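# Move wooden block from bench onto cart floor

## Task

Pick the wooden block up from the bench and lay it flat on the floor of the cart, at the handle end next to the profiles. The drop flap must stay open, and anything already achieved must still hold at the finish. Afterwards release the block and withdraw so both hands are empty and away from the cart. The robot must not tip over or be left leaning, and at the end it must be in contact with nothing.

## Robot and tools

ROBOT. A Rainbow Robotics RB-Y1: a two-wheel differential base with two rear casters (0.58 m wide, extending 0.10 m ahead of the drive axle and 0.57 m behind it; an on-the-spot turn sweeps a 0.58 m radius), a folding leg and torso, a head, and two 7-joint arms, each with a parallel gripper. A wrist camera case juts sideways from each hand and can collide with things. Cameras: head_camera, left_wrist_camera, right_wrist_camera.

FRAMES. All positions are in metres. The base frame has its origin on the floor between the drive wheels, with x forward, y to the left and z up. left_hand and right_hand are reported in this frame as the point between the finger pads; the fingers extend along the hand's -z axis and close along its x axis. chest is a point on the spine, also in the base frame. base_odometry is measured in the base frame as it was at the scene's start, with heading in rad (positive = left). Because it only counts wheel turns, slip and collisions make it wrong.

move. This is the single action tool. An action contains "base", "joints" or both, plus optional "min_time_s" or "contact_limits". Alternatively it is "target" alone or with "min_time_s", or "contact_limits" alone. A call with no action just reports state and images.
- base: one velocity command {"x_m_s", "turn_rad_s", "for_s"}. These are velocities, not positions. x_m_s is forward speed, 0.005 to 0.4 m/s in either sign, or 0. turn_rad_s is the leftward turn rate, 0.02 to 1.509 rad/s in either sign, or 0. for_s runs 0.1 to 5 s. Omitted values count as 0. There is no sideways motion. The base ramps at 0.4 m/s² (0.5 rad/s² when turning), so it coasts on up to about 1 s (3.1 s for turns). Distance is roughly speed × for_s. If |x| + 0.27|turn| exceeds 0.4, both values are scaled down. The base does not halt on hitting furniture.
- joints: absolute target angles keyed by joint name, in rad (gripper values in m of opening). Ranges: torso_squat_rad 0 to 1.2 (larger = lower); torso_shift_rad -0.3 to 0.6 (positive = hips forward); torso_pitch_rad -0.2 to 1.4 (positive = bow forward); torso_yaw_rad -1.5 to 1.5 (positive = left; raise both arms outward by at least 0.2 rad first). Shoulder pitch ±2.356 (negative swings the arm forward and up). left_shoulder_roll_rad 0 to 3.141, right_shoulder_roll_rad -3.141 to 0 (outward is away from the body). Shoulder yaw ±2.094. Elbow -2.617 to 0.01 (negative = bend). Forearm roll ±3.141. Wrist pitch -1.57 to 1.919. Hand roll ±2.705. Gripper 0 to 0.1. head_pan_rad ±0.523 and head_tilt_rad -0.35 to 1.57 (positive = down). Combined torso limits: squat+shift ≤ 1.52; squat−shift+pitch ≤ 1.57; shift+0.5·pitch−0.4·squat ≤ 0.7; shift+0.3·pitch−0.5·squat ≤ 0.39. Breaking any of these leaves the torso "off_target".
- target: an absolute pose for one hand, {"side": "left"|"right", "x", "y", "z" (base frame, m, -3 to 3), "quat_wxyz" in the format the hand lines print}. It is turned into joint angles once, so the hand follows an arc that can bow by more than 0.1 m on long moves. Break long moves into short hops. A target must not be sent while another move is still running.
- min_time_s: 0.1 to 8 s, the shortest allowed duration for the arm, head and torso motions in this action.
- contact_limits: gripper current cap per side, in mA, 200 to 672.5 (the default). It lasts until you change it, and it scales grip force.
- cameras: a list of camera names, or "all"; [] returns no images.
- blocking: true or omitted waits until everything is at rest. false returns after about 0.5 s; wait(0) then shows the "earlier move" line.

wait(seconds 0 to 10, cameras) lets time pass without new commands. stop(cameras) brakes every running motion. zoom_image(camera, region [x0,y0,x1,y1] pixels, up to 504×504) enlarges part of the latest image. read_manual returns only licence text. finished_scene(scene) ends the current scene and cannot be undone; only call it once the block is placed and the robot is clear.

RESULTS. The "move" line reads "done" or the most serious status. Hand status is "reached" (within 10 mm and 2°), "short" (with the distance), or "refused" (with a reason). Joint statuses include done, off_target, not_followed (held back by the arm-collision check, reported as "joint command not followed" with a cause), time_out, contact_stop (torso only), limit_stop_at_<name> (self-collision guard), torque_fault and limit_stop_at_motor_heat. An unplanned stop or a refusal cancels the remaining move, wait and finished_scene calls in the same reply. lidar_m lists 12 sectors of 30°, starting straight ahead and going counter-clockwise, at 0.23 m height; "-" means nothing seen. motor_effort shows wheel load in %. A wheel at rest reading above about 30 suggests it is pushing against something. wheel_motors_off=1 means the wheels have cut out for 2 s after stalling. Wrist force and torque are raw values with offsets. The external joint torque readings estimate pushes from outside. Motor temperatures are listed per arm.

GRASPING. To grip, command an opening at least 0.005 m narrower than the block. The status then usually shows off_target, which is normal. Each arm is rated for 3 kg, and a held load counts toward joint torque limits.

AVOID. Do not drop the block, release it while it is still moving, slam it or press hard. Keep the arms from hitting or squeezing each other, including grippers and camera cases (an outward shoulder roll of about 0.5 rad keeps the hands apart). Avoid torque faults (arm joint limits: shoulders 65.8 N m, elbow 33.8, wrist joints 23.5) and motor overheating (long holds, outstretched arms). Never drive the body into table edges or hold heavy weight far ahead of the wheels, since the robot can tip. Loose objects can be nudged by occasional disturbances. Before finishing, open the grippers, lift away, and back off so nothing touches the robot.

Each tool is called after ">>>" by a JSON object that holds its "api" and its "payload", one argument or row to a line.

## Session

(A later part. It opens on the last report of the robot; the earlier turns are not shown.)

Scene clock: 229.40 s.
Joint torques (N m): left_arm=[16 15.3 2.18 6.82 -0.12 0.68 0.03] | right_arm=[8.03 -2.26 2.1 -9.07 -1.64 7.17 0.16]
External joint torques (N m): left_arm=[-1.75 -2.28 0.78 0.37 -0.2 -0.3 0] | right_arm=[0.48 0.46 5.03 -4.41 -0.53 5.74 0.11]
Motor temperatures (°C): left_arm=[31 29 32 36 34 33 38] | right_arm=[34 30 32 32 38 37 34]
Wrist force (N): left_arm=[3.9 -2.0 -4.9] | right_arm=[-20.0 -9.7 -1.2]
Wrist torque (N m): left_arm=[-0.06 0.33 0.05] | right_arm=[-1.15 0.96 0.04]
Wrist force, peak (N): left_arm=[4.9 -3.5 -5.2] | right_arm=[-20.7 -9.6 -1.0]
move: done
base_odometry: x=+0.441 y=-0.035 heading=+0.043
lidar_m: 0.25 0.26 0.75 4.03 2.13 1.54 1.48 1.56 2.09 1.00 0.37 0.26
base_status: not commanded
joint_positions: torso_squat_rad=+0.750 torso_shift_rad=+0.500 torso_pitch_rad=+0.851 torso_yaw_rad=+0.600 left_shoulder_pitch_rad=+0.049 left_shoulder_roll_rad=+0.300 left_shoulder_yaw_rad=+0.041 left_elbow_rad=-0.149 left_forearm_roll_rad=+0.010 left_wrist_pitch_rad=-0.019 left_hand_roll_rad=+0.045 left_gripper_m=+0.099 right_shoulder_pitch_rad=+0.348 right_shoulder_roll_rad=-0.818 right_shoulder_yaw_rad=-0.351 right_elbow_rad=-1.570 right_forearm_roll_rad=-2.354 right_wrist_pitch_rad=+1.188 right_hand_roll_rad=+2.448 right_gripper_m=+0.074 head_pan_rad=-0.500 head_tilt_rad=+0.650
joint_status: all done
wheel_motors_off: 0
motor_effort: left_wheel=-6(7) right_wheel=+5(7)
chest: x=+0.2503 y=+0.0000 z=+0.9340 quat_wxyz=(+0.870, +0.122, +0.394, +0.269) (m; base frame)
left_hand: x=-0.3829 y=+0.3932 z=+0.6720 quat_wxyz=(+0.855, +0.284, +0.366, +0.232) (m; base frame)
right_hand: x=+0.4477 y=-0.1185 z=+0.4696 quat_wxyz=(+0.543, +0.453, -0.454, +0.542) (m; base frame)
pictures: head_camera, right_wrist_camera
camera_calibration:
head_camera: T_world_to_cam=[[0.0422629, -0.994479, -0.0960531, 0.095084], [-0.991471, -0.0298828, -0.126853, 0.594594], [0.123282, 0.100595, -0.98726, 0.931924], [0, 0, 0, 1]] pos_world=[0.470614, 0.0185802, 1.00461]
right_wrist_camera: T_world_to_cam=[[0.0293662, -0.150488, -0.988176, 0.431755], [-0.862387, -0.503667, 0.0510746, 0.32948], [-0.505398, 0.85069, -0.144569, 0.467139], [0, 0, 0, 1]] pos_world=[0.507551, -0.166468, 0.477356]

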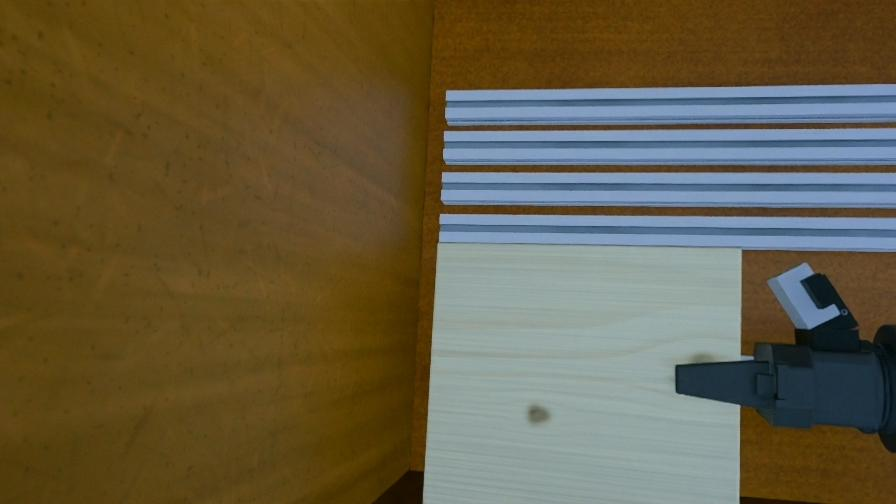

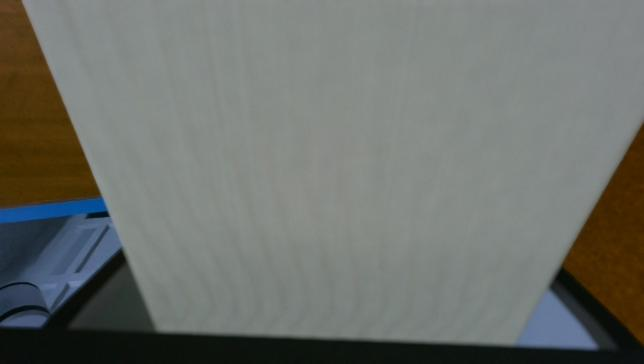

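>>> {"api": "move", "payload": {
  "target": {"side": "right", "x": 0.463, "y": -0.118, "z": 0.47, "quat_wxyz": [0.5417, 0.4545, -0.4545, 0.5417]},
  "min_time_s": 1,
  "cameras": ["head_camera"]
}}

Scene clock: 233.33 s.
Joint torques (N m): left_arm=[15.98 15.13 2.39 6.84 0.02 0.8 0.06] | right_arm=[3.12 -3.27 -4.69 -10.66 -5.27 6.25 -0.61]
External joint torques (N m): left_arm=[-1.78 -2.45 0.99 0.38 -0.06 -0.18 0.03] | right_arm=[-3.83 -0.01 -1.49 -5.93 -4.13 4.86 -0.66]
Motor temperatures (°C): left_arm=[31 29 32 36 34 33 38] | right_arm=[34 30 32 32 38 38 34]
Wrist force (N): left_arm=[4.2 -3.3 -5.2] | right_arm=[-24.2 0.4 -3.2]
Wrist torque (N m): left_arm=[0.04 0.38 -0.02] | right_arm=[-0.24 1.39 0.18]
Wrist force, peak (N): left_arm=[4.5 -3.2 -5.6] | right_arm=[-24.5 0.6 -3.2]
move: done
base_odometry: x=+0.441 y=-0.035 heading=+0.043
lidar_m: 0.24 0.25 0.77 4.03 2.14 1.55 1.47 1.56 2.08 1.00 0.36 0.26
base_status: not commanded
joint_positions: torso_squat_rad=+0.750 torso_shift_rad=+0.500 torso_pitch_rad=+0.851 torso_yaw_rad=+0.600 left_shoulder_pitch_rad=+0.049 left_shoulder_roll_rad=+0.300 left_shoulder_yaw_rad=+0.041 left_elbow_rad=-0.149 left_forearm_roll_rad=+0.010 left_wrist_pitch_rad=-0.019 left_hand_roll_rad=+0.045 left_gripper_m=+0.099 right_shoulder_pitch_rad=+0.323 right_shoulder_roll_rad=-0.846 right_shoulder_yaw_rad=-0.356 right_elbow_rad=-1.557 right_forearm_roll_rad=-2.361 right_wrist_pitch_rad=+1.188 right_hand_roll_rad=+2.420 right_gripper_m=+0.074 head_pan_rad=-0.500 head_tilt_rad=+0.650
joint_status: all done
wheel_motors_off: 0
motor_effort: left_wheel=-5(7) right_wheel=+7(7)
chest: x=+0.2503 y=+0.0000 z=+0.9340 quat_wxyz=(+0.870, +0.122, +0.394, +0.269) (m; base frame)
left_hand: x=-0.3829 y=+0.3932 z=+0.6720 quat_wxyz=(+0.855, +0.284, +0.366, +0.232) (m; base frame)
right_hand: x=+0.4624 y=-0.1185 z=+0.4695 quat_wxyz=(+0.543, +0.454, -0.454, +0.542) (m; base frame)
right_hand_status: reached (checked arc, planned for 1.0 s): 1 mm and 0.2 deg off.
pictures: head_camera
camera_calibration:
head_camera: T_world_to_cam=[[0.0422629, -0.994479, -0.0960531, 0.095084], [-0.991471, -0.0298828, -0.126853, 0.594594], [0.123282, 0.100595, -0.98726, 0.931924], [0, 0, 0, 1]] pos_world=[0.470614, 0.0185802, 1.00461]

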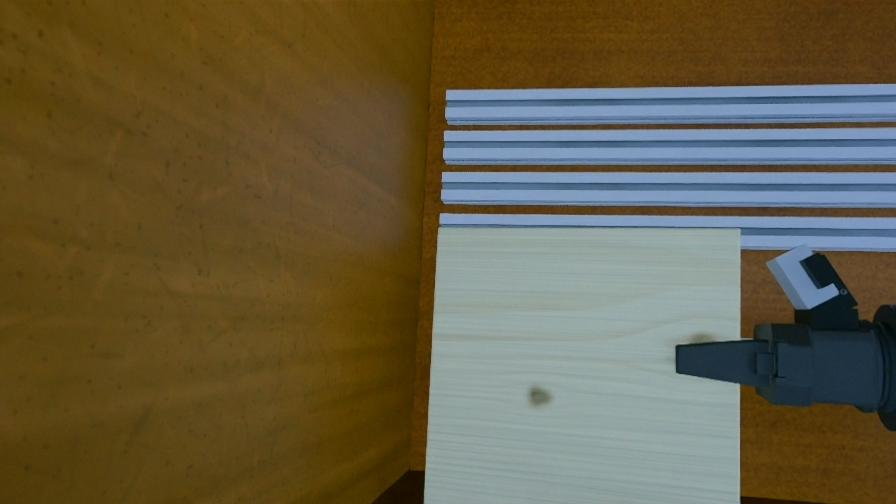

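>>> {"api": "move", "payload": {
  "target": {"side": "right", "x": 0.469, "y": -0.115, "z": 0.405, "quat_wxyz": [0.5417, 0.4545, -0.4545, 0.5417]},
  "min_time_s": 1.5,
  "cameras": ["head_camera"]
}}

Scene clock: 236.40 s.
Joint torques (N m): left_arm=[15.87 15.21 2.29 6.82 -0.01 0.79 0.07] | right_arm=[1.98 -4.81 -1.78 -8.44 -4.23 6.77 -0.03]
External joint torques (N m): left_arm=[-1.88 -2.36 0.89 0.37 -0.09 -0.19 0.03] | right_arm=[-3.28 0.36 0.79 -4.89 -3.25 5.21 -0.08]
Motor temperatures (°C): left_arm=[31 29 32 36 34 33 38] | right_arm=[34 30 32 32 38 38 34]
Wrist force (N): left_arm=[3.8 -3.0 -5.2] | right_arm=[-24.1 0.9 -3.0]
Wrist torque (N m): left_arm=[0.01 0.37 0.06] | right_arm=[-0.11 1.43 0.19]
Wrist force, peak (N): left_arm=[4.3 -2.5 -6.1] | right_arm=[-25.2 0.8 -2.9]
move: done
base_odometry: x=+0.441 y=-0.035 heading=+0.043
lidar_m: 0.24 0.26 0.77 4.03 2.13 1.53 1.48 1.54 2.09 1.00 0.37 0.26
base_status: not commanded
joint_positions: torso_squat_rad=+0.750 torso_shift_rad=+0.500 torso_pitch_rad=+0.851 torso_yaw_rad=+0.600 left_shoulder_pitch_rad=+0.049 left_shoulder_roll_rad=+0.300 left_shoulder_yaw_rad=+0.041 left_elbow_rad=-0.149 left_forearm_roll_rad=+0.010 left_wrist_pitch_rad=-0.019 left_hand_roll_rad=+0.045 left_gripper_m=+0.099 right_shoulder_pitch_rad=+0.045 right_shoulder_roll_rad=-0.853 right_shoulder_yaw_rad=-0.229 right_elbow_rad=-1.136 right_forearm_roll_rad=-2.342 right_wrist_pitch_rad=+1.312 right_hand_roll_rad=+2.563 right_gripper_m=+0.074 head_pan_rad=-0.500 head_tilt_rad=+0.650
joint_status: all done
wheel_motors_off: 0
motor_effort: left_wheel=-6(7) right_wheel=+5(7)
chest: x=+0.2503 y=+0.0000 z=+0.9340 quat_wxyz=(+0.870, +0.122, +0.394, +0.269) (m; base frame)
left_hand: x=-0.3829 y=+0.3932 z=+0.6720 quat_wxyz=(+0.855, +0.284, +0.366, +0.232) (m; base frame)
right_hand: x=+0.4687 y=-0.1156 z=+0.4045 quat_wxyz=(+0.543, +0.453, -0.453, +0.542) (m; base frame)
right_hand_status: reached (checked arc, planned for 1.5 s): 1 mm and 0.3 deg off.
pictures: head_camera
camera_calibration:
head_camera: T_world_to_cam=[[0.0422629, -0.994479, -0.0960531, 0.095084], [-0.991471, -0.0298828, -0.126853, 0.594594], [0.123282, 0.100595, -0.98726, 0.931924], [0, 0, 0, 1]] pos_world=[0.470614, 0.0185802, 1.00461]

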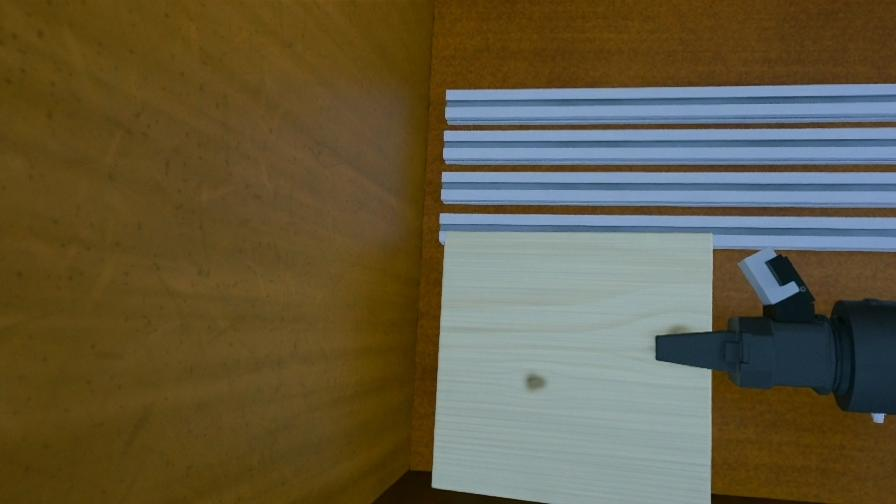

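>>> {"api": "move", "payload": {
  "target": {"side": "right", "x": 0.469, "y": -0.113, "z": 0.378, "quat_wxyz": [0.5417, 0.4545, -0.4545, 0.5417]},
  "min_time_s": 1.5,
  "cameras": ["head_camera"]
}}

>>> {"api": "move", "payload": {
  "target": {"side": "right", "x": 0.469, "y": -0.113, "z": 0.37, "quat_wxyz": [0.5417, 0.4545, -0.4545, 0.5417]},
  "min_time_s": 1,
  "cameras": []
}}

Scene clock: 240.20 s.
Joint torques (N m): left_arm=[15.49 15.3 2.56 6.7 0.11 0.78 0] | right_arm=[0.58 -2.73 -1.11 -6.89 -3.58 7.16 0]
External joint torques (N m): left_arm=[-2.27 -2.27 1.17 0.24 0.03 -0.21 -0.03] | right_arm=[-3.77 3.05 1.02 -4.14 -2.72 5.53 -0.05]
Motor temperatures (°C): left_arm=[31 29 32 36 34 33 38] | right_arm=[34 30 32 32 37 38 34]
Wrist force (N): left_arm=[4.5 -2.8 -4.8] | right_arm=[-24.3 0.7 -2.9]
Wrist torque (N m): left_arm=[-0.04 0.41 -0.01] | right_arm=[-0.18 1.37 0.19]
Wrist force, peak (N): left_arm=[4.0 -3.4 -6.0] | right_arm=[-25.1 1.6 -3.5]
move: done
base_odometry: x=+0.441 y=-0.035 heading=+0.043
lidar_m: 0.24 0.25 0.75 4.02 2.14 1.54 1.48 1.54 2.11 1.02 0.37 0.26
base_status: not commanded
joint_positions: torso_squat_rad=+0.750 torso_shift_rad=+0.500 torso_pitch_rad=+0.851 torso_yaw_rad=+0.600 left_shoulder_pitch_rad=+0.049 left_shoulder_roll_rad=+0.300 left_shoulder_yaw_rad=+0.041 left_elbow_rad=-0.149 left_forearm_roll_rad=+0.010 left_wrist_pitch_rad=-0.019 left_hand_roll_rad=+0.045 left_gripper_m=+0.099 right_shoulder_pitch_rad=-0.095 right_shoulder_roll_rad=-0.845 right_shoulder_yaw_rad=-0.180 right_elbow_rad=-0.907 right_forearm_roll_rad=-2.322 right_wrist_pitch_rad=+1.384 right_hand_roll_rad=+2.646 right_gripper_m=+0.074 head_pan_rad=-0.500 head_tilt_rad=+0.650
joint_status: all done
wheel_motors_off: 0
motor_effort: left_wheel=-5(7) right_wheel=+6(8)
chest: x=+0.2503 y=+0.0000 z=+0.9340 quat_wxyz=(+0.870, +0.122, +0.394, +0.269) (m; base frame)
left_hand: x=-0.3829 y=+0.3932 z=+0.6720 quat_wxyz=(+0.855, +0.284, +0.366, +0.232) (m; base frame)
right_hand: x=+0.4688 y=-0.1136 z=+0.3779 quat_wxyz=(+0.544, +0.452, -0.453, +0.543) (m; base frame)
right_hand_status: reached (checked arc, planned for 1.5 s): 1 mm and 0.5 deg off.
pictures: head_camera
camera_calibration:
head_camera: T_world_to_cam=[[0.0422629, -0.994479, -0.0960531, 0.095084], [-0.991471, -0.0298828, -0.126853, 0.594594], [0.123282, 0.100595, -0.98726, 0.931924], [0, 0, 0, 1]] pos_world=[0.470614, 0.0185802, 1.00461]

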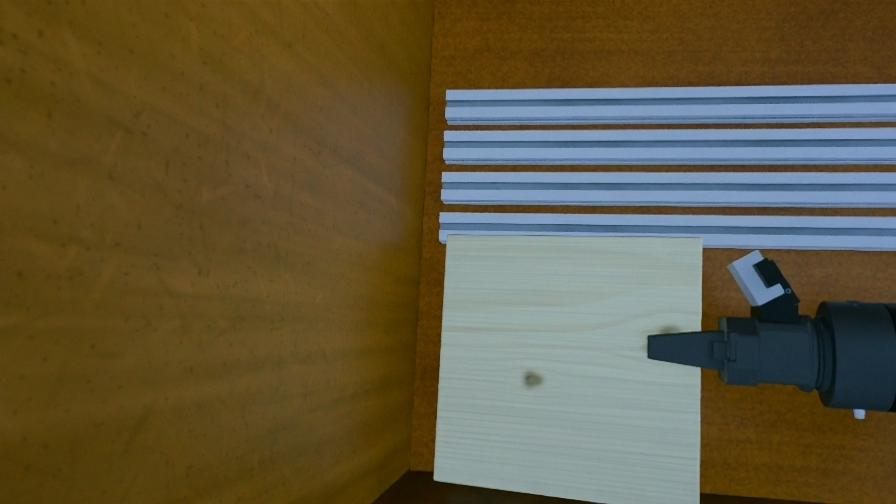

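Scene clock: 241.53 s.
Joint torques (N m): left_arm=[15.99 15.24 2.36 6.65 0.05 0.66 0.06] | right_arm=[0.57 -2.68 -1.04 -6.47 -3.17 7.36 0]
External joint torques (N m): left_arm=[-1.77 -2.33 0.96 0.2 -0.03 -0.33 0.03] | right_arm=[-3.47 3.3 0.93 -4.03 -2.36 5.7 -0.04]
Motor temperatures (°C): left_arm=[31 29 32 36 34 33 38] | right_arm=[34 30 32 32 37 38 34]
Wrist force (N): left_arm=[5.0 -3.1 -4.3] | right_arm=[-24.6 0.7 -3.4]
Wrist torque (N m): left_arm=[0.01 0.45 0.06] | right_arm=[-0.24 1.33 0.21]
Wrist force, peak (N): left_arm=[4.6 -3.2 -5.2] | right_arm=[-24.8 0.3 -3.1]
move: done
base_odometry: x=+0.441 y=-0.035 heading=+0.043
lidar_m: 0.24 0.26 0.76 4.03 2.15 1.55 1.48 1.55 2.10 1.01 0.37 0.26
base_status: not commanded
joint_positions: torso_squat_rad=+0.750 torso_shift_rad=+0.500 torso_pitch_rad=+0.851 torso_yaw_rad=+0.600 left_shoulder_pitch_rad=+0.049 left_shoulder_roll_rad=+0.300 left_shoulder_yaw_rad=+0.041 left_elbow_rad=-0.149 left_forearm_roll_rad=+0.010 left_wrist_pitch_rad=-0.019 left_hand_roll_rad=+0.045 left_gripper_m=+0.099 right_shoulder_pitch_rad=-0.143 right_shoulder_roll_rad=-0.843 right_shoulder_yaw_rad=-0.165 right_elbow_rad=-0.823 right_forearm_roll_rad=-2.314 right_wrist_pitch_rad=+1.412 right_hand_roll_rad=+2.677 right_gripper_m=+0.074 head_pan_rad=-0.500 head_tilt_rad=+0.650
joint_status: all done
wheel_motors_off: 0
motor_effort: left_wheel=-6(6) right_wheel=+6(7)
chest: x=+0.2503 y=+0.0000 z=+0.9340 quat_wxyz=(+0.870, +0.122, +0.394, +0.269) (m; base frame)
left_hand: x=-0.3829 y=+0.3932 z=+0.6720 quat_wxyz=(+0.855, +0.284, +0.366, +0.232) (m; base frame)
right_hand: x=+0.4687 y=-0.1136 z=+0.3702 quat_wxyz=(+0.544, +0.452, -0.452, +0.543) (m; base frame)
right_hand_status: reached (checked arc, planned for 1.0 s): 1 mm and 0.5 deg off.
pictures: none
No camera images: "cameras" was empty.

>>> {"api": "move", "payload": {
  "target": {"side": "right", "x": 0.476, "y": -0.113, "z": 0.372, "quat_wxyz": [0.5417, 0.4545, -0.4545, 0.5417]},
  "min_time_s": 0.6,
  "cameras": []
}}

>>> {"api": "move", "payload": {
  "joints": {"torso_squat_rad": 0.8},
  "min_time_s": 2,
  "cameras": ["head_camera"]
}}

Scene clock: 244.33 s.
Joint torques (N m): left_arm=[16.03 15.37 2.38 6.83 -0.02 0.75 -0.06] | right_arm=[-0.46 -5.93 -1.07 -6.34 -3.99 7.3 -0.6]
External joint torques (N m): left_arm=[-1.72 -2.2 0.98 0.38 -0.1 -0.23 -0.09] | right_arm=[-4.19 0.33 0.96 -3.88 -3.16 5.64 -0.65]
Motor temperatures (°C): left_arm=[31 29 32 36 34 33 38] | right_arm=[34 30 32 32 37 38 34]
Wrist force (N): left_arm=[4.1 -2.8 -5.1] | right_arm=[-24.5 1.3 -3.2]
Wrist torque (N m): left_arm=[0.03 0.42 0.07] | right_arm=[-0.22 1.40 0.17]
Wrist force, peak (N): left_arm=[4.8 -2.8 -5.6] | right_arm=[-25.0 1.9 -3.4]
move: done
base_odometry: x=+0.441 y=-0.035 heading=+0.043
lidar_m: 0.24 0.26 0.76 4.02 2.12 1.53 1.48 1.54 2.08 1.00 0.37 0.27
base_status: not commanded
joint_positions: torso_squat_rad=+0.750 torso_shift_rad=+0.500 torso_pitch_rad=+0.851 torso_yaw_rad=+0.600 left_shoulder_pitch_rad=+0.049 left_shoulder_roll_rad=+0.300 left_shoulder_yaw_rad=+0.041 left_elbow_rad=-0.149 left_forearm_roll_rad=+0.010 left_wrist_pitch_rad=-0.019 left_hand_roll_rad=+0.045 left_gripper_m=+0.099 right_shoulder_pitch_rad=-0.161 right_shoulder_roll_rad=-0.853 right_shoulder_yaw_rad=-0.164 right_elbow_rad=-0.809 right_forearm_roll_rad=-2.315 right_wrist_pitch_rad=+1.423 right_hand_roll_rad=+2.669 right_gripper_m=+0.074 head_pan_rad=-0.500 head_tilt_rad=+0.650
joint_status: all done
wheel_motors_off: 0
motor_effort: left_wheel=-6(7) right_wheel=+6(8)
chest: x=+0.2503 y=+0.0000 z=+0.9340 quat_wxyz=(+0.870, +0.122, +0.394, +0.269) (m; base frame)
left_hand: x=-0.3829 y=+0.3932 z=+0.6720 quat_wxyz=(+0.855, +0.284, +0.366, +0.232) (m; base frame)
right_hand: x=+0.4755 y=-0.1137 z=+0.3714 quat_wxyz=(+0.543, +0.454, -0.453, +0.542) (m; base frame)
right_hand_status: reached (checked arc, planned for 0.6 s): 1 mm and 0.2 deg off.
pictures: none
No camera images: "cameras" was empty.

Scene clock: 246.63 s.
Joint torques (N m): left_arm=[15.76 14.98 2.3 6.81 0.05 0.76 0.08] | right_arm=[3.56 -5.31 -0.92 -1.8 1.56 -0.21 -0.51]
External joint torques (N m): left_arm=[-1.98 -2.59 0.9 0.36 -0.03 -0.22 0.04] | right_arm=[-0.12 0.99 1.12 0.68 2.4 -1.86 -0.55]
Motor temperatures (°C): left_arm=[31 29 32 36 34 33 38] | right_arm=[34 30 32 32 37 38 34]
Wrist force (N): left_arm=[4.5 -2.6 -5.4] | right_arm=[-2.8 -3.9 10.5]
Wrist torque (N m): left_arm=[-0.07 0.43 0.04] | right_arm=[-0.74 -2.67 0.12]
Wrist force, peak (N): left_arm=[4.5 -2.6 -5.8] | right_arm=[-24.7 0.6 -2.8]
move: done
base_odometry: x=+0.441 y=-0.035 heading=+0.043
lidar_m: 0.24 0.26 0.76 4.03 2.13 1.54 1.47 1.56 2.10 1.00 0.36 0.25
base_status: not commanded
joint_positions: torso_squat_rad=+0.800 torso_shift_rad=+0.500 torso_pitch_rad=+0.850 torso_yaw_rad=+0.600 left_shoulder_pitch_rad=+0.049 left_shoulder_roll_rad=+0.300 left_shoulder_yaw_rad=+0.041 left_elbow_rad=-0.149 left_forearm_roll_rad=+0.010 left_wrist_pitch_rad=-0.019 left_hand_roll_rad=+0.045 left_gripper_m=+0.099 right_shoulder_pitch_rad=-0.162 right_shoulder_roll_rad=-0.853 right_shoulder_yaw_rad=-0.164 right_elbow_rad=-0.810 right_forearm_roll_rad=-2.317 right_wrist_pitch_rad=+1.425 right_hand_roll_rad=+2.669 right_gripper_m=+0.074 head_pan_rad=-0.500 head_tilt_rad=+0.650
joint_status: all done
wheel_motors_off: 0
motor_effort: left_wheel=-7(7) right_wheel=+5(8)
chest: x=+0.2382 y=+0.0000 z=+0.9128 quat_wxyz=(+0.870, +0.122, +0.394, +0.269) (m; base frame)
left_hand: x=-0.3948 y=+0.3932 z=+0.6502 quat_wxyz=(+0.855, +0.284, +0.366, +0.232) (m; base frame)
right_hand: x=+0.4646 y=-0.1131 z=+0.3513 quat_wxyz=(+0.542, +0.454, -0.455, +0.542) (m; base frame)
pictures: head_camera
camera_calibration:
head_camera: T_world_to_cam=[[0.0422294, -0.994492, -0.095929, 0.0934723], [-0.99136, -0.0297744, -0.127742, 0.580752], [0.124182, 0.100495, -0.987157, 0.91217], [0, 0, 0, 1]] pos_world=[0.458512, 0.0185807, 0.983608]

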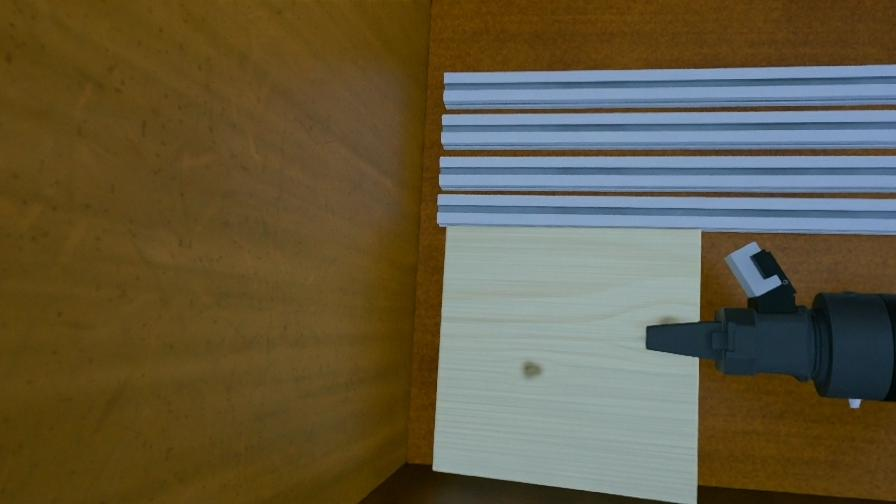

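>>> {"api": "move", "payload": {
  "joints": {"right_gripper_m": 0.084},
  "cameras": []
}}

>>> {"api": "move", "payload": {
  "joints": {"right_gripper_m": 0.092},
  "cameras": []
}}

>>> {"api": "move", "payload": {
  "joints": {"right_gripper_m": 0.1},
  "cameras": ["head_camera", "right_wrist_camera"]
}}

Scene clock: 249.43 s.
Joint torques (N m): left_arm=[15.85 15.01 1.91 6.69 0.03 0.62 0] | right_arm=[3.67 -5.01 -1.19 -3.24 -1.4 3.2 -0.42]
External joint torques (N m): left_arm=[-1.89 -2.56 0.51 0.24 -0.05 -0.36 -0.04] | right_arm=[-0.02 1.27 0.85 -0.76 -0.57 1.55 -0.47]
Motor temperatures (°C): left_arm=[31 29 32 36 34 33 38] | right_arm=[34 30 32 32 37 38 34]
Wrist force (N): left_arm=[3.6 -2.8 -5.3] | right_arm=[-14.3 0.3 -2.1]
Wrist torque (N m): left_arm=[0.00 0.31 0.01] | right_arm=[-0.22 -0.52 -0.07]
Wrist force, peak (N): left_arm=[4.4 -3.6 -5.9] | right_arm=[-15.8 -0.1 -1.3]
move: done
base_odometry: x=+0.441 y=-0.035 heading=+0.043
lidar_m: 0.24 0.24 0.77 4.04 2.13 1.55 1.47 1.54 2.10 1.01 0.36 0.27
base_status: not commanded
joint_positions: torso_squat_rad=+0.800 torso_shift_rad=+0.500 torso_pitch_rad=+0.850 torso_yaw_rad=+0.600 left_shoulder_pitch_rad=+0.049 left_shoulder_roll_rad=+0.300 left_shoulder_yaw_rad=+0.041 left_elbow_rad=-0.149 left_forearm_roll_rad=+0.010 left_wrist_pitch_rad=-0.019 left_hand_roll_rad=+0.045 left_gripper_m=+0.099 right_shoulder_pitch_rad=-0.162 right_shoulder_roll_rad=-0.853 right_shoulder_yaw_rad=-0.164 right_elbow_rad=-0.810 right_forearm_roll_rad=-2.316 right_wrist_pitch_rad=+1.424 right_hand_roll_rad=+2.669 right_gripper_m=+0.084 head_pan_rad=-0.500 head_tilt_rad=+0.650
joint_status: all done
wheel_motors_off: 0
motor_effort: left_wheel=-5(7) right_wheel=+5(7)
chest: x=+0.2384 y=+0.0000 z=+0.9127 quat_wxyz=(+0.870, +0.122, +0.394, +0.269) (m; base frame)
left_hand: x=-0.3947 y=+0.3931 z=+0.6504 quat_wxyz=(+0.855, +0.284, +0.366, +0.232) (m; base frame)
right_hand: x=+0.4644 y=-0.1132 z=+0.3507 quat_wxyz=(+0.542, +0.454, -0.454, +0.542) (m; base frame)
pictures: none
No camera images: "cameras" was empty.

Scene clock: 249.97 s.
Joint torques (N m): left_arm=[15.82 15.16 2.51 6.55 0.03 0.77 0.11] | right_arm=[3.31 -5.54 -1.38 -3.47 -1.46 3.31 -0.41]
External joint torques (N m): left_arm=[-1.93 -2.41 1.11 0.1 -0.06 -0.22 0.07] | right_arm=[-0.38 0.74 0.66 -0.99 -0.63 1.66 -0.46]
Motor temperatures (°C): left_arm=[31 29 32 36 34 33 38] | right_arm=[34 30 32 32 37 38 34]
Wrist force (N): left_arm=[3.1 -2.5 -4.6] | right_arm=[-14.9 1.3 -4.3]
Wrist torque (N m): left_arm=[-0.05 0.21 0.07] | right_arm=[-0.30 -0.58 -0.08]
Wrist force, peak (N): left_arm=[4.2 -2.9 -5.8] | right_arm=[-15.5 1.2 -3.9]
move: done
base_odometry: x=+0.441 y=-0.035 heading=+0.043
lidar_m: 0.24 0.24 0.76 4.01 2.12 1.54 1.47 1.54 2.09 1.01 0.36 0.27
base_status: not commanded
joint_positions: torso_squat_rad=+0.800 torso_shift_rad=+0.500 torso_pitch_rad=+0.850 torso_yaw_rad=+0.600 left_shoulder_pitch_rad=+0.049 left_shoulder_roll_rad=+0.300 left_shoulder_yaw_rad=+0.041 left_elbow_rad=-0.149 left_forearm_roll_rad=+0.010 left_wrist_pitch_rad=-0.019 left_hand_roll_rad=+0.045 left_gripper_m=+0.099 right_shoulder_pitch_rad=-0.162 right_shoulder_roll_rad=-0.853 right_shoulder_yaw_rad=-0.164 right_elbow_rad=-0.810 right_forearm_roll_rad=-2.316 right_wrist_pitch_rad=+1.424 right_hand_roll_rad=+2.669 right_gripper_m=+0.092 head_pan_rad=-0.500 head_tilt_rad=+0.650
joint_status: all done
wheel_motors_off: 0
motor_effort: left_wheel=-5(6) right_wheel=+6(8)
chest: x=+0.2384 y=+0.0000 z=+0.9127 quat_wxyz=(+0.870, +0.122, +0.394, +0.269) (m; base frame)
left_hand: x=-0.3947 y=+0.3931 z=+0.6504 quat_wxyz=(+0.855, +0.284, +0.366, +0.232) (m; base frame)
right_hand: x=+0.4644 y=-0.1132 z=+0.3507 quat_wxyz=(+0.542, +0.454, -0.454, +0.542) (m; base frame)
pictures: none
No camera images: "cameras" was empty.

Scene clock: 250.50 s.
Joint torques (N m): left_arm=[15.62 15.01 2.36 6.63 -0.06 0.79 0.06] | right_arm=[3.72 -5.35 -1.7 -3.26 -1.33 3.38 -0.36]
External joint torques (N m): left_arm=[-2.12 -2.56 0.97 0.18 -0.14 -0.2 0.03] | right_arm=[0.03 0.93 0.34 -0.79 -0.5 1.73 -0.41]
Motor temperatures (°C): left_arm=[31 29 32 36 34 33 38] | right_arm=[34 30 32 32 37 38 34]
Wrist force (N): left_arm=[4.1 -2.7 -5.2] | right_arm=[-14.4 0.7 -4.1]
Wrist torque (N m): left_arm=[-0.01 0.34 0.07] | right_arm=[-0.20 -0.67 -0.12]
Wrist force, peak (N): left_arm=[4.3 -3.2 -5.6] | right_arm=[-15.0 1.6 -4.9]
move: done
base_odometry: x=+0.441 y=-0.035 heading=+0.043
lidar_m: 0.24 0.25 0.76 4.02 2.15 1.55 1.48 1.54 2.10 1.00 0.37 0.27
base_status: not commanded
joint_positions: torso_squat_rad=+0.800 torso_shift_rad=+0.500 torso_pitch_rad=+0.850 torso_yaw_rad=+0.600 left_shoulder_pitch_rad=+0.049 left_shoulder_roll_rad=+0.300 left_shoulder_yaw_rad=+0.041 left_elbow_rad=-0.149 left_forearm_roll_rad=+0.010 left_wrist_pitch_rad=-0.019 left_hand_roll_rad=+0.045 left_gripper_m=+0.099 right_shoulder_pitch_rad=-0.162 right_shoulder_roll_rad=-0.853 right_shoulder_yaw_rad=-0.164 right_elbow_rad=-0.810 right_forearm_roll_rad=-2.316 right_wrist_pitch_rad=+1.424 right_hand_roll_rad=+2.669 right_gripper_m=+0.099 head_pan_rad=-0.500 head_tilt_rad=+0.650
joint_status: all done
wheel_motors_off: 0
motor_effort: left_wheel=-5(6) right_wheel=+6(6)
chest: x=+0.2384 y=+0.0000 z=+0.9127 quat_wxyz=(+0.870, +0.122, +0.394, +0.269) (m; base frame)
left_hand: x=-0.3947 y=+0.3931 z=+0.6504 quat_wxyz=(+0.855, +0.284, +0.366, +0.232) (m; base frame)
right_hand: x=+0.4643 y=-0.1132 z=+0.3507 quat_wxyz=(+0.542, +0.454, -0.454, +0.542) (m; base frame)
pictures: head_camera, right_wrist_camera
camera_calibration:
head_camera: T_world_to_cam=[[0.042299, -0.994479, -0.0960314, 0.0935031], [-0.991421, -0.0298811, -0.12725, 0.580459], [0.123678, 0.10059, -0.987211, 0.912132], [0, 0, 0, 1]] pos_world=[0.458714, 0.0185802, 0.983309]
right_wrist_camera: T_world_to_cam=[[0.0295087, -0.149093, -0.988383, 0.314813], [-0.861595, -0.505082, 0.0504657, 0.352248], [-0.506738, 0.850096, -0.143362, 0.453962], [0, 0, 0, 1]] pos_world=[0.524245, -0.161061, 0.358461]

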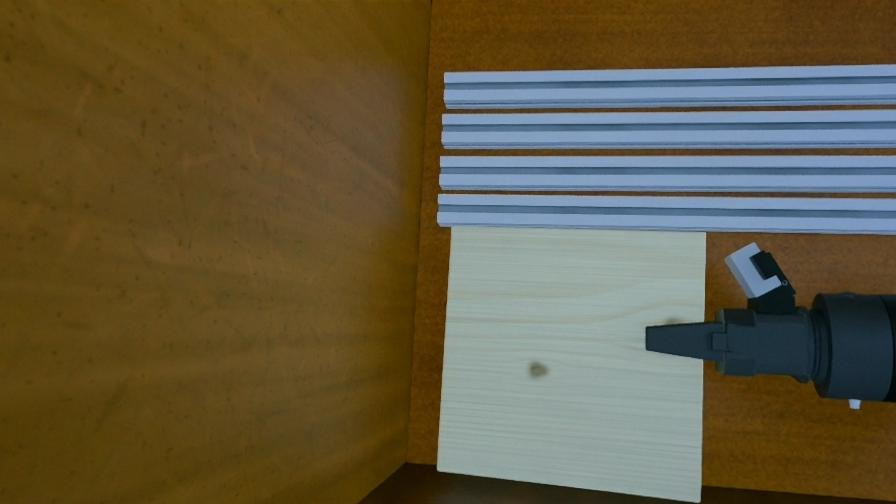

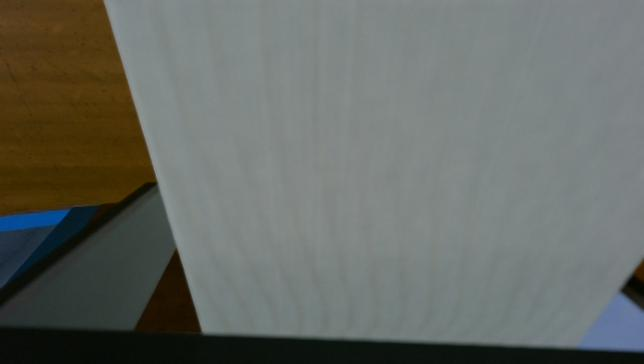

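>>> {"api": "move", "payload": {
  "target": {"side": "right", "x": 0.4645, "y": -0.145, "z": 0.347, "quat_wxyz": [0.5417, 0.4545, -0.4545, 0.5417]},
  "min_time_s": 1.5,
  "cameras": ["head_camera"]
}}

>>> {"api": "move", "payload": {
  "target": {"side": "right", "x": 0.4645, "y": -0.19, "z": 0.35, "quat_wxyz": [0.5417, 0.4545, -0.4545, 0.5417]},
  "min_time_s": 1.5,
  "cameras": ["head_camera", "right_wrist_camera"]
}}

Scene clock: 254.67 s.
Joint torques (N m): left_arm=[16.04 15.12 2.06 6.68 0.04 0.7 -0.02] | right_arm=[2.13 -6.78 -4.68 -1.87 -1.52 3.61 0.34]
External joint torques (N m): left_arm=[-1.7 -2.45 0.66 0.23 -0.04 -0.28 -0.05] | right_arm=[-1.77 0.43 -2.77 -0.25 -0.77 1.92 0.29]
Motor temperatures (°C): left_arm=[31 29 32 36 34 33 38] | right_arm=[34 30 32 31 37 38 34]
Wrist force (N): left_arm=[3.6 -2.8 -4.2] | right_arm=[-14.2 1.4 -2.3]
Wrist torque (N m): left_arm=[-0.02 0.29 0.04] | right_arm=[-0.24 -0.38 -0.09]
Wrist force, peak (N): left_arm=[4.9 -3.2 -5.4] | right_arm=[-15.1 1.4 -5.4]
move: done
base_odometry: x=+0.441 y=-0.035 heading=+0.043
lidar_m: 0.25 0.26 0.77 4.01 2.13 1.55 1.47 1.55 2.09 1.00 0.36 0.26
base_status: not commanded
joint_positions: torso_squat_rad=+0.800 torso_shift_rad=+0.500 torso_pitch_rad=+0.850 torso_yaw_rad=+0.600 left_shoulder_pitch_rad=+0.049 left_shoulder_roll_rad=+0.300 left_shoulder_yaw_rad=+0.041 left_elbow_rad=-0.149 left_forearm_roll_rad=+0.010 left_wrist_pitch_rad=-0.019 left_hand_roll_rad=+0.045 left_gripper_m=+0.099 right_shoulder_pitch_rad=-0.225 right_shoulder_roll_rad=-0.852 right_shoulder_yaw_rad=-0.297 right_elbow_rad=-0.621 right_forearm_roll_rad=-2.181 right_wrist_pitch_rad=+1.577 right_hand_roll_rad=+2.705 right_gripper_m=+0.099 head_pan_rad=-0.500 head_tilt_rad=+0.650
joint_status: all done
wheel_motors_off: 0
motor_effort: left_wheel=-4(6) right_wheel=+3(7)
chest: x=+0.2384 y=+0.0000 z=+0.9126 quat_wxyz=(+0.870, +0.122, +0.394, +0.269) (m; base frame)
left_hand: x=-0.3948 y=+0.3931 z=+0.6505 quat_wxyz=(+0.855, +0.284, +0.366, +0.232) (m; base frame)
right_hand: x=+0.4638 y=-0.1449 z=+0.3471 quat_wxyz=(+0.546, +0.454, -0.450, +0.542) (m; base frame)
right_hand_status: reached (checked arc, planned for 1.5 s): 1 mm and 0.7 deg off.
pictures: head_camera
camera_calibration:
head_camera: T_world_to_cam=[[0.042299, -0.994479, -0.0960314, 0.0935031], [-0.991421, -0.0298811, -0.12725, 0.580459], [0.123678, 0.10059, -0.987211, 0.912132], [0, 0, 0, 1]] pos_world=[0.458714, 0.0185802, 0.983309]

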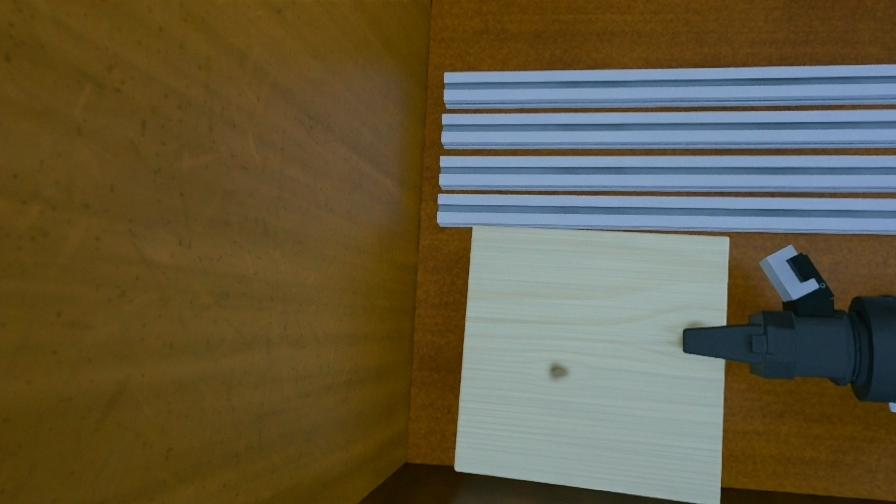

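Scene clock: 256.50 s.
Joint torques (N m): left_arm=[15.85 15.38 2.16 6.72 0.1 0.76 0.02] | right_arm=[3.08 -7.06 -3.48 -1.54 -0.97 1.82 0.23]
External joint torques (N m): left_arm=[-1.9 -2.2 0.77 0.27 0.01 -0.22 -0.01] | right_arm=[-1.28 1.16 -1.8 0.45 -0.28 0.15 0.18]
Motor temperatures (°C): left_arm=[31 29 32 36 34 33 38] | right_arm=[34 30 32 31 37 38 34]
Wrist force (N): left_arm=[4.2 -3.0 -5.3] | right_arm=[-6.5 0.8 0.7]
Wrist torque (N m): left_arm=[-0.01 0.30 0.05] | right_arm=[-0.19 -0.35 -0.11]
Wrist force, peak (N): left_arm=[4.4 -3.5 -5.6] | right_arm=[-15.6 -0.2 3.4]
move: short
base_odometry: x=+0.441 y=-0.035 heading=+0.043
lidar_m: 0.24 0.26 0.76 4.01 2.13 1.53 1.47 1.54 2.10 1.01 0.37 0.26
base_status: not commanded
joint_positions: torso_squat_rad=+0.800 torso_shift_rad=+0.500 torso_pitch_rad=+0.850 torso_yaw_rad=+0.600 left_shoulder_pitch_rad=+0.049 left_shoulder_roll_rad=+0.300 left_shoulder_yaw_rad=+0.041 left_elbow_rad=-0.149 left_forearm_roll_rad=+0.010 left_wrist_pitch_rad=-0.019 left_hand_roll_rad=+0.045 left_gripper_m=+0.099 right_shoulder_pitch_rad=-0.317 right_shoulder_roll_rad=-0.800 right_shoulder_yaw_rad=-0.898 right_elbow_rad=-0.488 right_forearm_roll_rad=-1.571 right_wrist_pitch_rad=+1.810 right_hand_roll_rad=+2.705 right_gripper_m=+0.099 head_pan_rad=-0.500 head_tilt_rad=+0.650
joint_status: all done
wheel_motors_off: 0
motor_effort: left_wheel=-5(6) right_wheel=+5(7)
chest: x=+0.2384 y=+0.0000 z=+0.9127 quat_wxyz=(+0.870, +0.122, +0.394, +0.269) (m; base frame)
left_hand: x=-0.3948 y=+0.3931 z=+0.6504 quat_wxyz=(+0.855, +0.284, +0.366, +0.232) (m; base frame)
right_hand: x=+0.4643 y=-0.1899 z=+0.3506 quat_wxyz=(+0.558, +0.443, -0.439, +0.548) (m; base frame)
right_hand_status: short (checked arc, as near as the solve gets, planned for 1.5 s): 1 mm and 3.0 deg off. The place is met; only the turn is off.
pictures: head_camera, right_wrist_camera
camera_calibration:
head_camera: T_world_to_cam=[[0.042299, -0.994479, -0.0960314, 0.0935031], [-0.991421, -0.0298811, -0.12725, 0.580459], [0.123678, 0.10059, -0.987211, 0.912132], [0, 0, 0, 1]] pos_world=[0.458714, 0.0185802, 0.983309]
right_wrist_camera: T_world_to_cam=[[0.0143444, -0.197467, -0.980205, 0.298183], [-0.864289, -0.495388, 0.0871504, 0.303759], [-0.502791, 0.84593, -0.177775, 0.528561], [0, 0, 0, 1]] pos_world=[0.524014, -0.237766, 0.359773]

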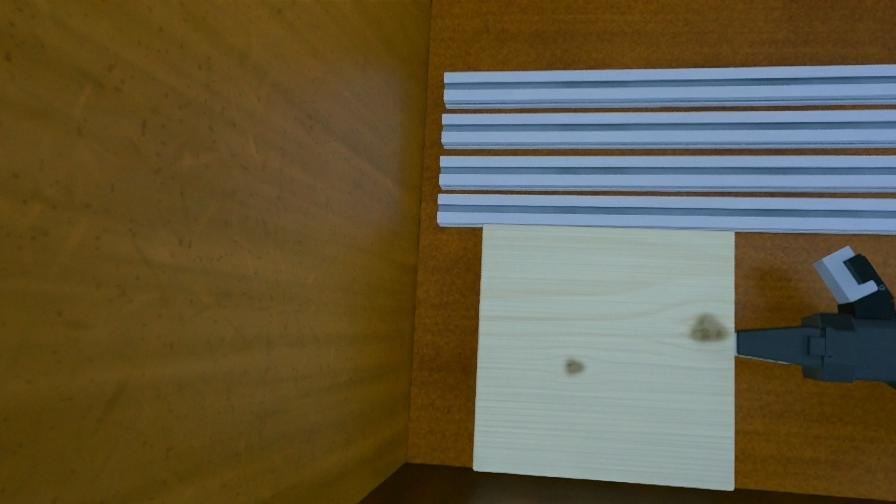

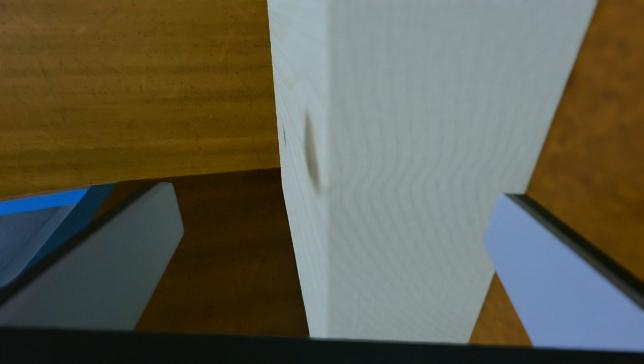

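>>> {"api": "move", "payload": {
  "target": {"side": "right", "x": 0.46, "y": -0.22, "z": 0.42, "quat_wxyz": [0.5417, 0.4545, -0.4545, 0.5417]},
  "cameras": []
}}

>>> {"api": "move", "payload": {
  "target": {"side": "right", "x": 0.46, "y": -0.2, "z": 0.58, "quat_wxyz": [0.5417, 0.4545, -0.4545, 0.5417]},
  "cameras": []
}}

>>> {"api": "move", "payload": {
  "target": {"side": "right", "x": 0.46, "y": -0.15, "z": 0.76, "quat_wxyz": [0.5, 0.5, -0.5, 0.5]},
  "cameras": ["head_camera"]
}}

>>> {"api": "move", "payload": {
  "base": {"x_m_s": -0.15, "for_s": 3.5},
  "cameras": ["head_camera"]
}}

>>> {"api": "move", "payload": {
  "joints": {"torso_shift_rad": 0.0, "torso_pitch_rad": 0.2, "torso_squat_rad": 0.4, "torso_yaw_rad": 0},
  "cameras": ["head_camera"]
}}

Scene clock: 260.83 s.
Joint torques (N m): left_arm=[15.42 15 2.25 6.69 0.05 0.8 -0.01] | right_arm=[10.41 1.77 -1.68 -3.22 -1.14 1.54 0.16]
External joint torques (N m): left_arm=[-2.32 -2.56 0.85 0.24 -0.04 -0.18 -0.05] | right_arm=[3.08 8.48 2.06 0.03 -0.01 0.13 0.12]
Motor temperatures (°C): left_arm=[31 29 32 36 34 33 38] | right_arm=[34 30 32 31 37 37 34]
Wrist force (N): left_arm=[3.7 -2.7 -4.9] | right_arm=[-6.4 1.5 0.7]
Wrist torque (N m): left_arm=[-0.02 0.35 0.03] | right_arm=[-0.26 -0.28 -0.11]
Wrist force, peak (N): left_arm=[5.1 -2.8 -5.5] | right_arm=[-7.5 1.4 0.7]
move: done
base_odometry: x=+0.441 y=-0.035 heading=+0.043
lidar_m: 0.22 0.24 0.77 4.04 2.15 1.54 1.48 1.54 2.08 0.99 0.33 0.25
base_status: not commanded
joint_positions: torso_squat_rad=+0.800 torso_shift_rad=+0.500 torso_pitch_rad=+0.850 torso_yaw_rad=+0.600 left_shoulder_pitch_rad=+0.049 left_shoulder_roll_rad=+0.300 left_shoulder_yaw_rad=+0.041 left_elbow_rad=-0.149 left_forearm_roll_rad=+0.010 left_wrist_pitch_rad=-0.019 left_hand_roll_rad=+0.045 left_gripper_m=+0.099 right_shoulder_pitch_rad=-0.009 right_shoulder_roll_rad=-0.732 right_shoulder_yaw_rad=-0.871 right_elbow_rad=-0.989 right_forearm_roll_rad=-1.899 right_wrist_pitch_rad=+1.845 right_hand_roll_rad=+2.439 right_gripper_m=+0.099 head_pan_rad=-0.500 head_tilt_rad=+0.650
joint_status: all done
wheel_motors_off: 0
motor_effort: left_wheel=-5(8) right_wheel=-10(38)
chest: x=+0.2381 y=+0.0002 z=+0.9128 quat_wxyz=(+0.870, +0.122, +0.394, +0.269) (m; base frame)
left_hand: x=-0.3950 y=+0.3930 z=+0.6501 quat_wxyz=(+0.855, +0.284, +0.366, +0.233) (m; base frame)
right_hand: x=+0.4613 y=-0.2204 z=+0.4211 quat_wxyz=(+0.539, +0.455, -0.457, +0.542) (m; base frame)
right_hand_status: reached (checked arc, planned for 0.8 s): 2 mm and 0.4 deg off.
pictures: none
No camera images: "cameras" was empty.

Scene clock: 262.40 s.
Joint torques (N m): left_arm=[14.01 15.41 2.42 6.47 0.02 0.84 -0.03] | right_arm=[10.56 -1.1 -7.05 -5.45 -1.75 0.63 0.21]
External joint torques (N m): left_arm=[-3.7 -2.16 1.02 0.04 -0.06 -0.14 -0.06] | right_arm=[1.04 1.31 -1.16 -0.42 -0.02 0.02 0.16]
Motor temperatures (°C): left_arm=[31 29 32 36 34 33 38] | right_arm=[34 30 32 31 37 37 34]
Wrist force (N): left_arm=[4.4 -2.5 -5.3] | right_arm=[-6.6 0.7 0.7]
Wrist torque (N m): left_arm=[-0.06 0.39 0.06] | right_arm=[-0.17 -0.30 -0.11]
Wrist force, peak (N): left_arm=[4.4 -4.3 -5.0] | right_arm=[-8.1 3.6 -0.8]
move: done
base_odometry: x=+0.441 y=-0.035 heading=+0.043
lidar_m: 0.22 0.24 0.77 4.04 2.13 1.55 1.47 1.55 2.09 1.01 0.35 0.25
base_status: not commanded
joint_positions: torso_squat_rad=+0.800 torso_shift_rad=+0.499 torso_pitch_rad=+0.848 torso_yaw_rad=+0.600 left_shoulder_pitch_rad=+0.049 left_shoulder_roll_rad=+0.300 left_shoulder_yaw_rad=+0.041 left_elbow_rad=-0.149 left_forearm_roll_rad=+0.010 left_wrist_pitch_rad=-0.019 left_hand_roll_rad=+0.045 left_gripper_m=+0.099 right_shoulder_pitch_rad=+0.377 right_shoulder_roll_rad=-0.519 right_shoulder_yaw_rad=-1.067 right_elbow_rad=-1.893 right_forearm_roll_rad=-2.184 right_wrist_pitch_rad=+1.704 right_hand_roll_rad=+1.915 right_gripper_m=+0.099 head_pan_rad=-0.500 head_tilt_rad=+0.650
joint_status: all done
wheel_motors_off: 0
motor_effort: left_wheel=+6(12) right_wheel=+5(69)
chest: x=+0.2374 y=-0.0001 z=+0.9133 quat_wxyz=(+0.871, +0.122, +0.393, +0.270) (m; base frame)
left_hand: x=-0.3954 y=+0.3928 z=+0.6502 quat_wxyz=(+0.855, +0.284, +0.365, +0.233) (m; base frame)
right_hand: x=+0.4598 y=-0.2001 z=+0.5807 quat_wxyz=(+0.540, +0.455, -0.456, +0.542) (m; base frame)
right_hand_status: reached (checked arc, planned for 1.2 s): 1 mm and 0.2 deg off.
pictures: none
No camera images: "cameras" was empty.

Scene clock: 263.60 s.
Joint torques (N m): left_arm=[14.33 15.33 2.23 6.6 0.07 0.82 -0.05] | right_arm=[10.93 1.28 -6.33 -4.47 -1.89 -0.07 0.35]
External joint torques (N m): left_arm=[-3.37 -2.25 0.84 0.17 -0.01 -0.16 -0.09] | right_arm=[1.82 2.17 -0.85 -0.22 0 0.08 0.3]
Motor temperatures (°C): left_arm=[31 29 32 36 34 33 38] | right_arm=[34 30 32 31 37 37 34]
Wrist force (N): left_arm=[3.9 -3.1 -4.7] | right_arm=[-6.9 1.3 1.6]
Wrist torque (N m): left_arm=[0.04 0.32 0.02] | right_arm=[-0.20 -0.34 -0.12]
Wrist force, peak (N): left_arm=[4.5 -3.3 -5.5] | right_arm=[-7.8 1.8 0.3]
move: done
base_odometry: x=+0.441 y=-0.035 heading=+0.043
lidar_m: 0.23 0.24 0.76 4.02 2.13 1.54 1.48 1.55 2.09 1.00 0.35 0.25
base_status: not commanded
joint_positions: torso_squat_rad=+0.800 torso_shift_rad=+0.499 torso_pitch_rad=+0.848 torso_yaw_rad=+0.600 left_shoulder_pitch_rad=+0.049 left_shoulder_roll_rad=+0.300 left_shoulder_yaw_rad=+0.041 left_elbow_rad=-0.149 left_forearm_roll_rad=+0.010 left_wrist_pitch_rad=-0.019 left_hand_roll_rad=+0.045 left_gripper_m=+0.099 right_shoulder_pitch_rad=+0.492 right_shoulder_roll_rad=-0.424 right_shoulder_yaw_rad=-1.352 right_elbow_rad=-2.438 right_forearm_roll_rad=-2.603 right_wrist_pitch_rad=+1.548 right_hand_roll_rad=+1.489 right_gripper_m=+0.099 head_pan_rad=-0.500 head_tilt_rad=+0.650
joint_status: all done
wheel_motors_off: 0
motor_effort: left_wheel=+6(7) right_wheel=+3(6)
chest: x=+0.2374 y=-0.0001 z=+0.9133 quat_wxyz=(+0.871, +0.122, +0.393, +0.270) (m; base frame)
left_hand: x=-0.3954 y=+0.3928 z=+0.6502 quat_wxyz=(+0.855, +0.284, +0.365, +0.233) (m; base frame)
right_hand: x=+0.4596 y=-0.1491 z=+0.7598 quat_wxyz=(+0.498, +0.501, -0.501, +0.500) (m; base frame)
right_hand_status: reached (checked arc, planned for 0.9 s): 1 mm and 0.2 deg off.
pictures: head_camera
camera_calibration:
head_camera: T_world_to_cam=[[0.0426693, -0.994415, -0.0965264, 0.0937804], [-0.99114, -0.0299685, -0.129395, 0.581496], [0.12578, 0.101192, -0.986884, 0.912171], [0, 0, 0, 1]] pos_world=[0.45761, 0.0183785, 0.984502]

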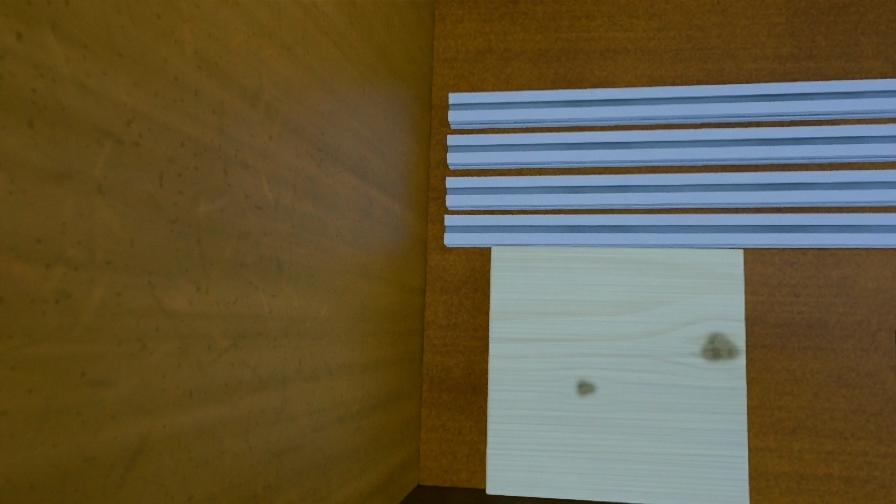

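Scene clock: 267.83 s.
Joint torques (N m): left_arm=[15.27 15.17 2.25 6.51 -0.01 0.72 0.02] | right_arm=[11 0.29 -6.53 -4.27 -2.08 -0.05 0.28]
External joint torques (N m): left_arm=[-2.48 -2.41 0.85 0.06 -0.09 -0.26 -0.01] | right_arm=[1.88 1.15 -1.05 -0.02 -0.19 0.1 0.23]
Motor temperatures (°C): left_arm=[31 29 32 36 34 33 38] | right_arm=[34 30 32 31 36 37 34]
Wrist force (N): left_arm=[4.3 -2.4 -5.7] | right_arm=[-6.7 1.5 2.2]
Wrist torque (N m): left_arm=[-0.07 0.43 0.07] | right_arm=[-0.27 -0.34 -0.12]
Wrist force, peak (N): left_arm=[4.7 -3.6 -5.5] | right_arm=[-6.8 2.0 2.2]
move: done
base_odometry: x=-0.084 y=-0.058 heading=+0.043
lidar_m: 0.75 1.14 1.68 3.94 1.38 0.99 0.95 1.00 1.36 3.59 1.10 0.80
base_status: done (sent for 3.5 of 3.5 s)
joint_positions: torso_squat_rad=+0.800 torso_shift_rad=+0.500 torso_pitch_rad=+0.850 torso_yaw_rad=+0.600 left_shoulder_pitch_rad=+0.049 left_shoulder_roll_rad=+0.300 left_shoulder_yaw_rad=+0.041 left_elbow_rad=-0.149 left_forearm_roll_rad=+0.010 left_wrist_pitch_rad=-0.019 left_hand_roll_rad=+0.045 left_gripper_m=+0.099 right_shoulder_pitch_rad=+0.492 right_shoulder_roll_rad=-0.424 right_shoulder_yaw_rad=-1.352 right_elbow_rad=-2.438 right_forearm_roll_rad=-2.603 right_wrist_pitch_rad=+1.548 right_hand_roll_rad=+1.489 right_gripper_m=+0.099 head_pan_rad=-0.500 head_tilt_rad=+0.650
joint_status: not commanded
wheel_motors_off: 0
motor_effort: left_wheel=+2(28) right_wheel=-2(24)
chest: x=+0.2382 y=+0.0000 z=+0.9127 quat_wxyz=(+0.870, +0.122, +0.394, +0.269) (m; base frame)
left_hand: x=-0.3948 y=+0.3931 z=+0.6504 quat_wxyz=(+0.855, +0.284, +0.366, +0.232) (m; base frame)
right_hand: x=+0.4601 y=-0.1491 z=+0.7589 quat_wxyz=(+0.499, +0.501, -0.500, +0.499) (m; base frame)
pictures: head_camera
camera_calibration:
head_camera: T_world_to_cam=[[0.0423207, -0.994479, -0.0960269, 0.0935164], [-0.991381, -0.0298719, -0.127557, 0.58057], [0.123985, 0.100598, -0.987172, 0.912174], [0, 0, 0, 1]] pos_world=[0.458513, 0.0185802, 0.983508]

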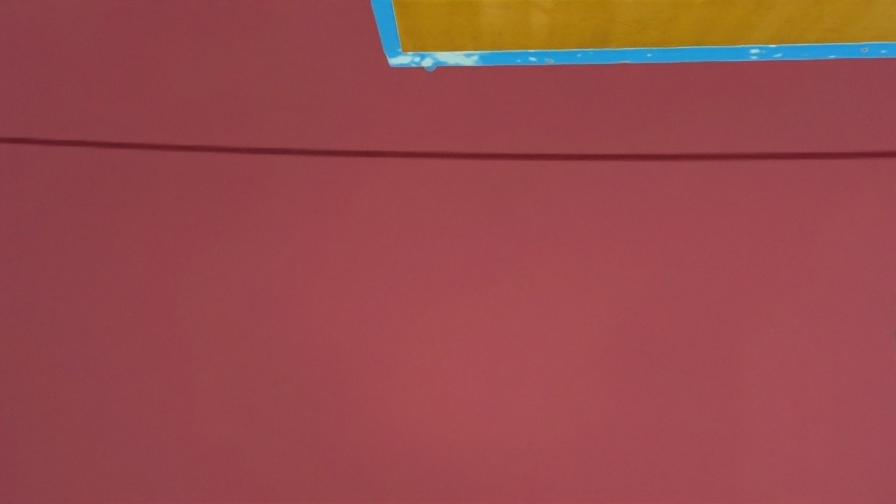

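Scene clock: 272.00 s.
Joint torques (N m): left_arm=[4.31 7.06 1.37 2.02 -0.03 -0.17 0.02] | right_arm=[6.35 -7.88 -5.69 -1.99 -1.57 -1.31 0.38]
External joint torques (N m): left_arm=[-0.91 -1.57 0.71 -0.04 -0.08 -0.2 0.01] | right_arm=[1.28 1.04 -0.85 -0.02 -0.23 0.01 0.34]
Motor temperatures (°C): left_arm=[31 29 32 36 34 33 38] | right_arm=[34 30 32 31 36 37 34]
Wrist force (N): left_arm=[1.7 -0.8 -6.3] | right_arm=[-4.8 5.1 0.6]
Wrist torque (N m): left_arm=[-0.12 0.23 0.06] | right_arm=[-0.44 -0.19 -0.12]
Wrist force, peak (N): left_arm=[2.3 -1.5 -7.7] | right_arm=[-6.2 4.6 0.6]
move: done
base_odometry: x=-0.084 y=-0.058 heading=+0.044
lidar_m: 0.76 1.15 1.67 3.93 1.38 0.99 0.95 1.00 1.36 3.57 1.11 0.80
base_status: not commanded
joint_positions: torso_squat_rad=+0.400 torso_shift_rad=+0.000 torso_pitch_rad=+0.200 torso_yaw_rad=+0.000 left_shoulder_pitch_rad=+0.049 left_shoulder_roll_rad=+0.300 left_shoulder_yaw_rad=+0.041 left_elbow_rad=-0.149 left_forearm_roll_rad=+0.010 left_wrist_pitch_rad=-0.019 left_hand_roll_rad=+0.045 left_gripper_m=+0.099 right_shoulder_pitch_rad=+0.492 right_shoulder_roll_rad=-0.424 right_shoulder_yaw_rad=-1.352 right_elbow_rad=-2.438 right_forearm_roll_rad=-2.603 right_wrist_pitch_rad=+1.548 right_hand_roll_rad=+1.489 right_gripper_m=+0.099 head_pan_rad=-0.500 head_tilt_rad=+0.650
joint_status: all done
wheel_motors_off: 0
motor_effort: left_wheel=+5(7) right_wheel=-1(5)
chest: x=-0.1666 y=+0.0001 z=+1.2285 quat_wxyz=(+0.995, +0.000, +0.100, +0.000) (m; base frame)
left_hand: x=-0.2564 y=+0.4491 z=+0.5847 quat_wxyz=(+0.987, +0.153, +0.032, +0.024) (m; base frame)
right_hand: x=-0.0242 y=-0.2710 z=+1.2661 quat_wxyz=(+0.501, +0.099, -0.659, +0.551) (m; base frame)
pictures: head_camera
camera_calibration:
head_camera: T_world_to_cam=[[-0.475655, -0.877289, 0.0641617, -0.142057], [-0.63295, 0.290699, -0.717543, 1.004], [0.61084, -0.381914, -0.693553, 0.99444], [0, 0, 0, 1]] pos_world=[-0.0395306, -0.0366972, 1.41923]

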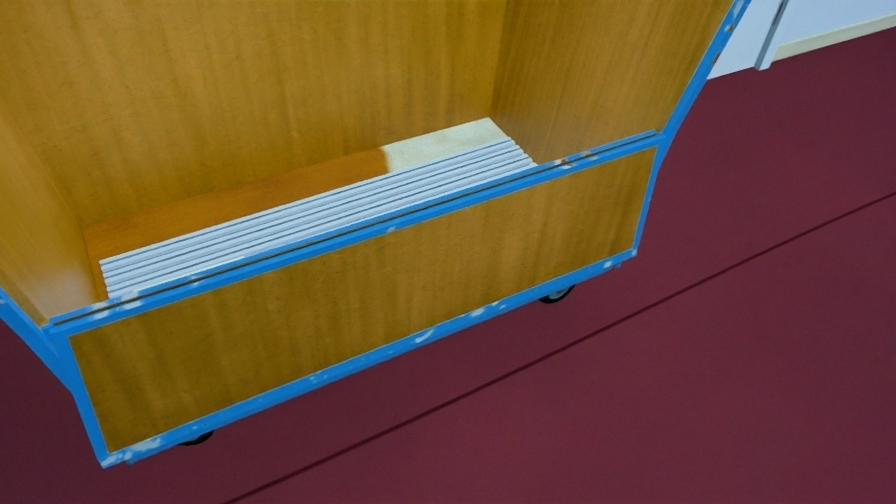

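>>> {"api": "finished_scene", "payload": {
  "scene": 1
}}

The scene is finished: the task was done.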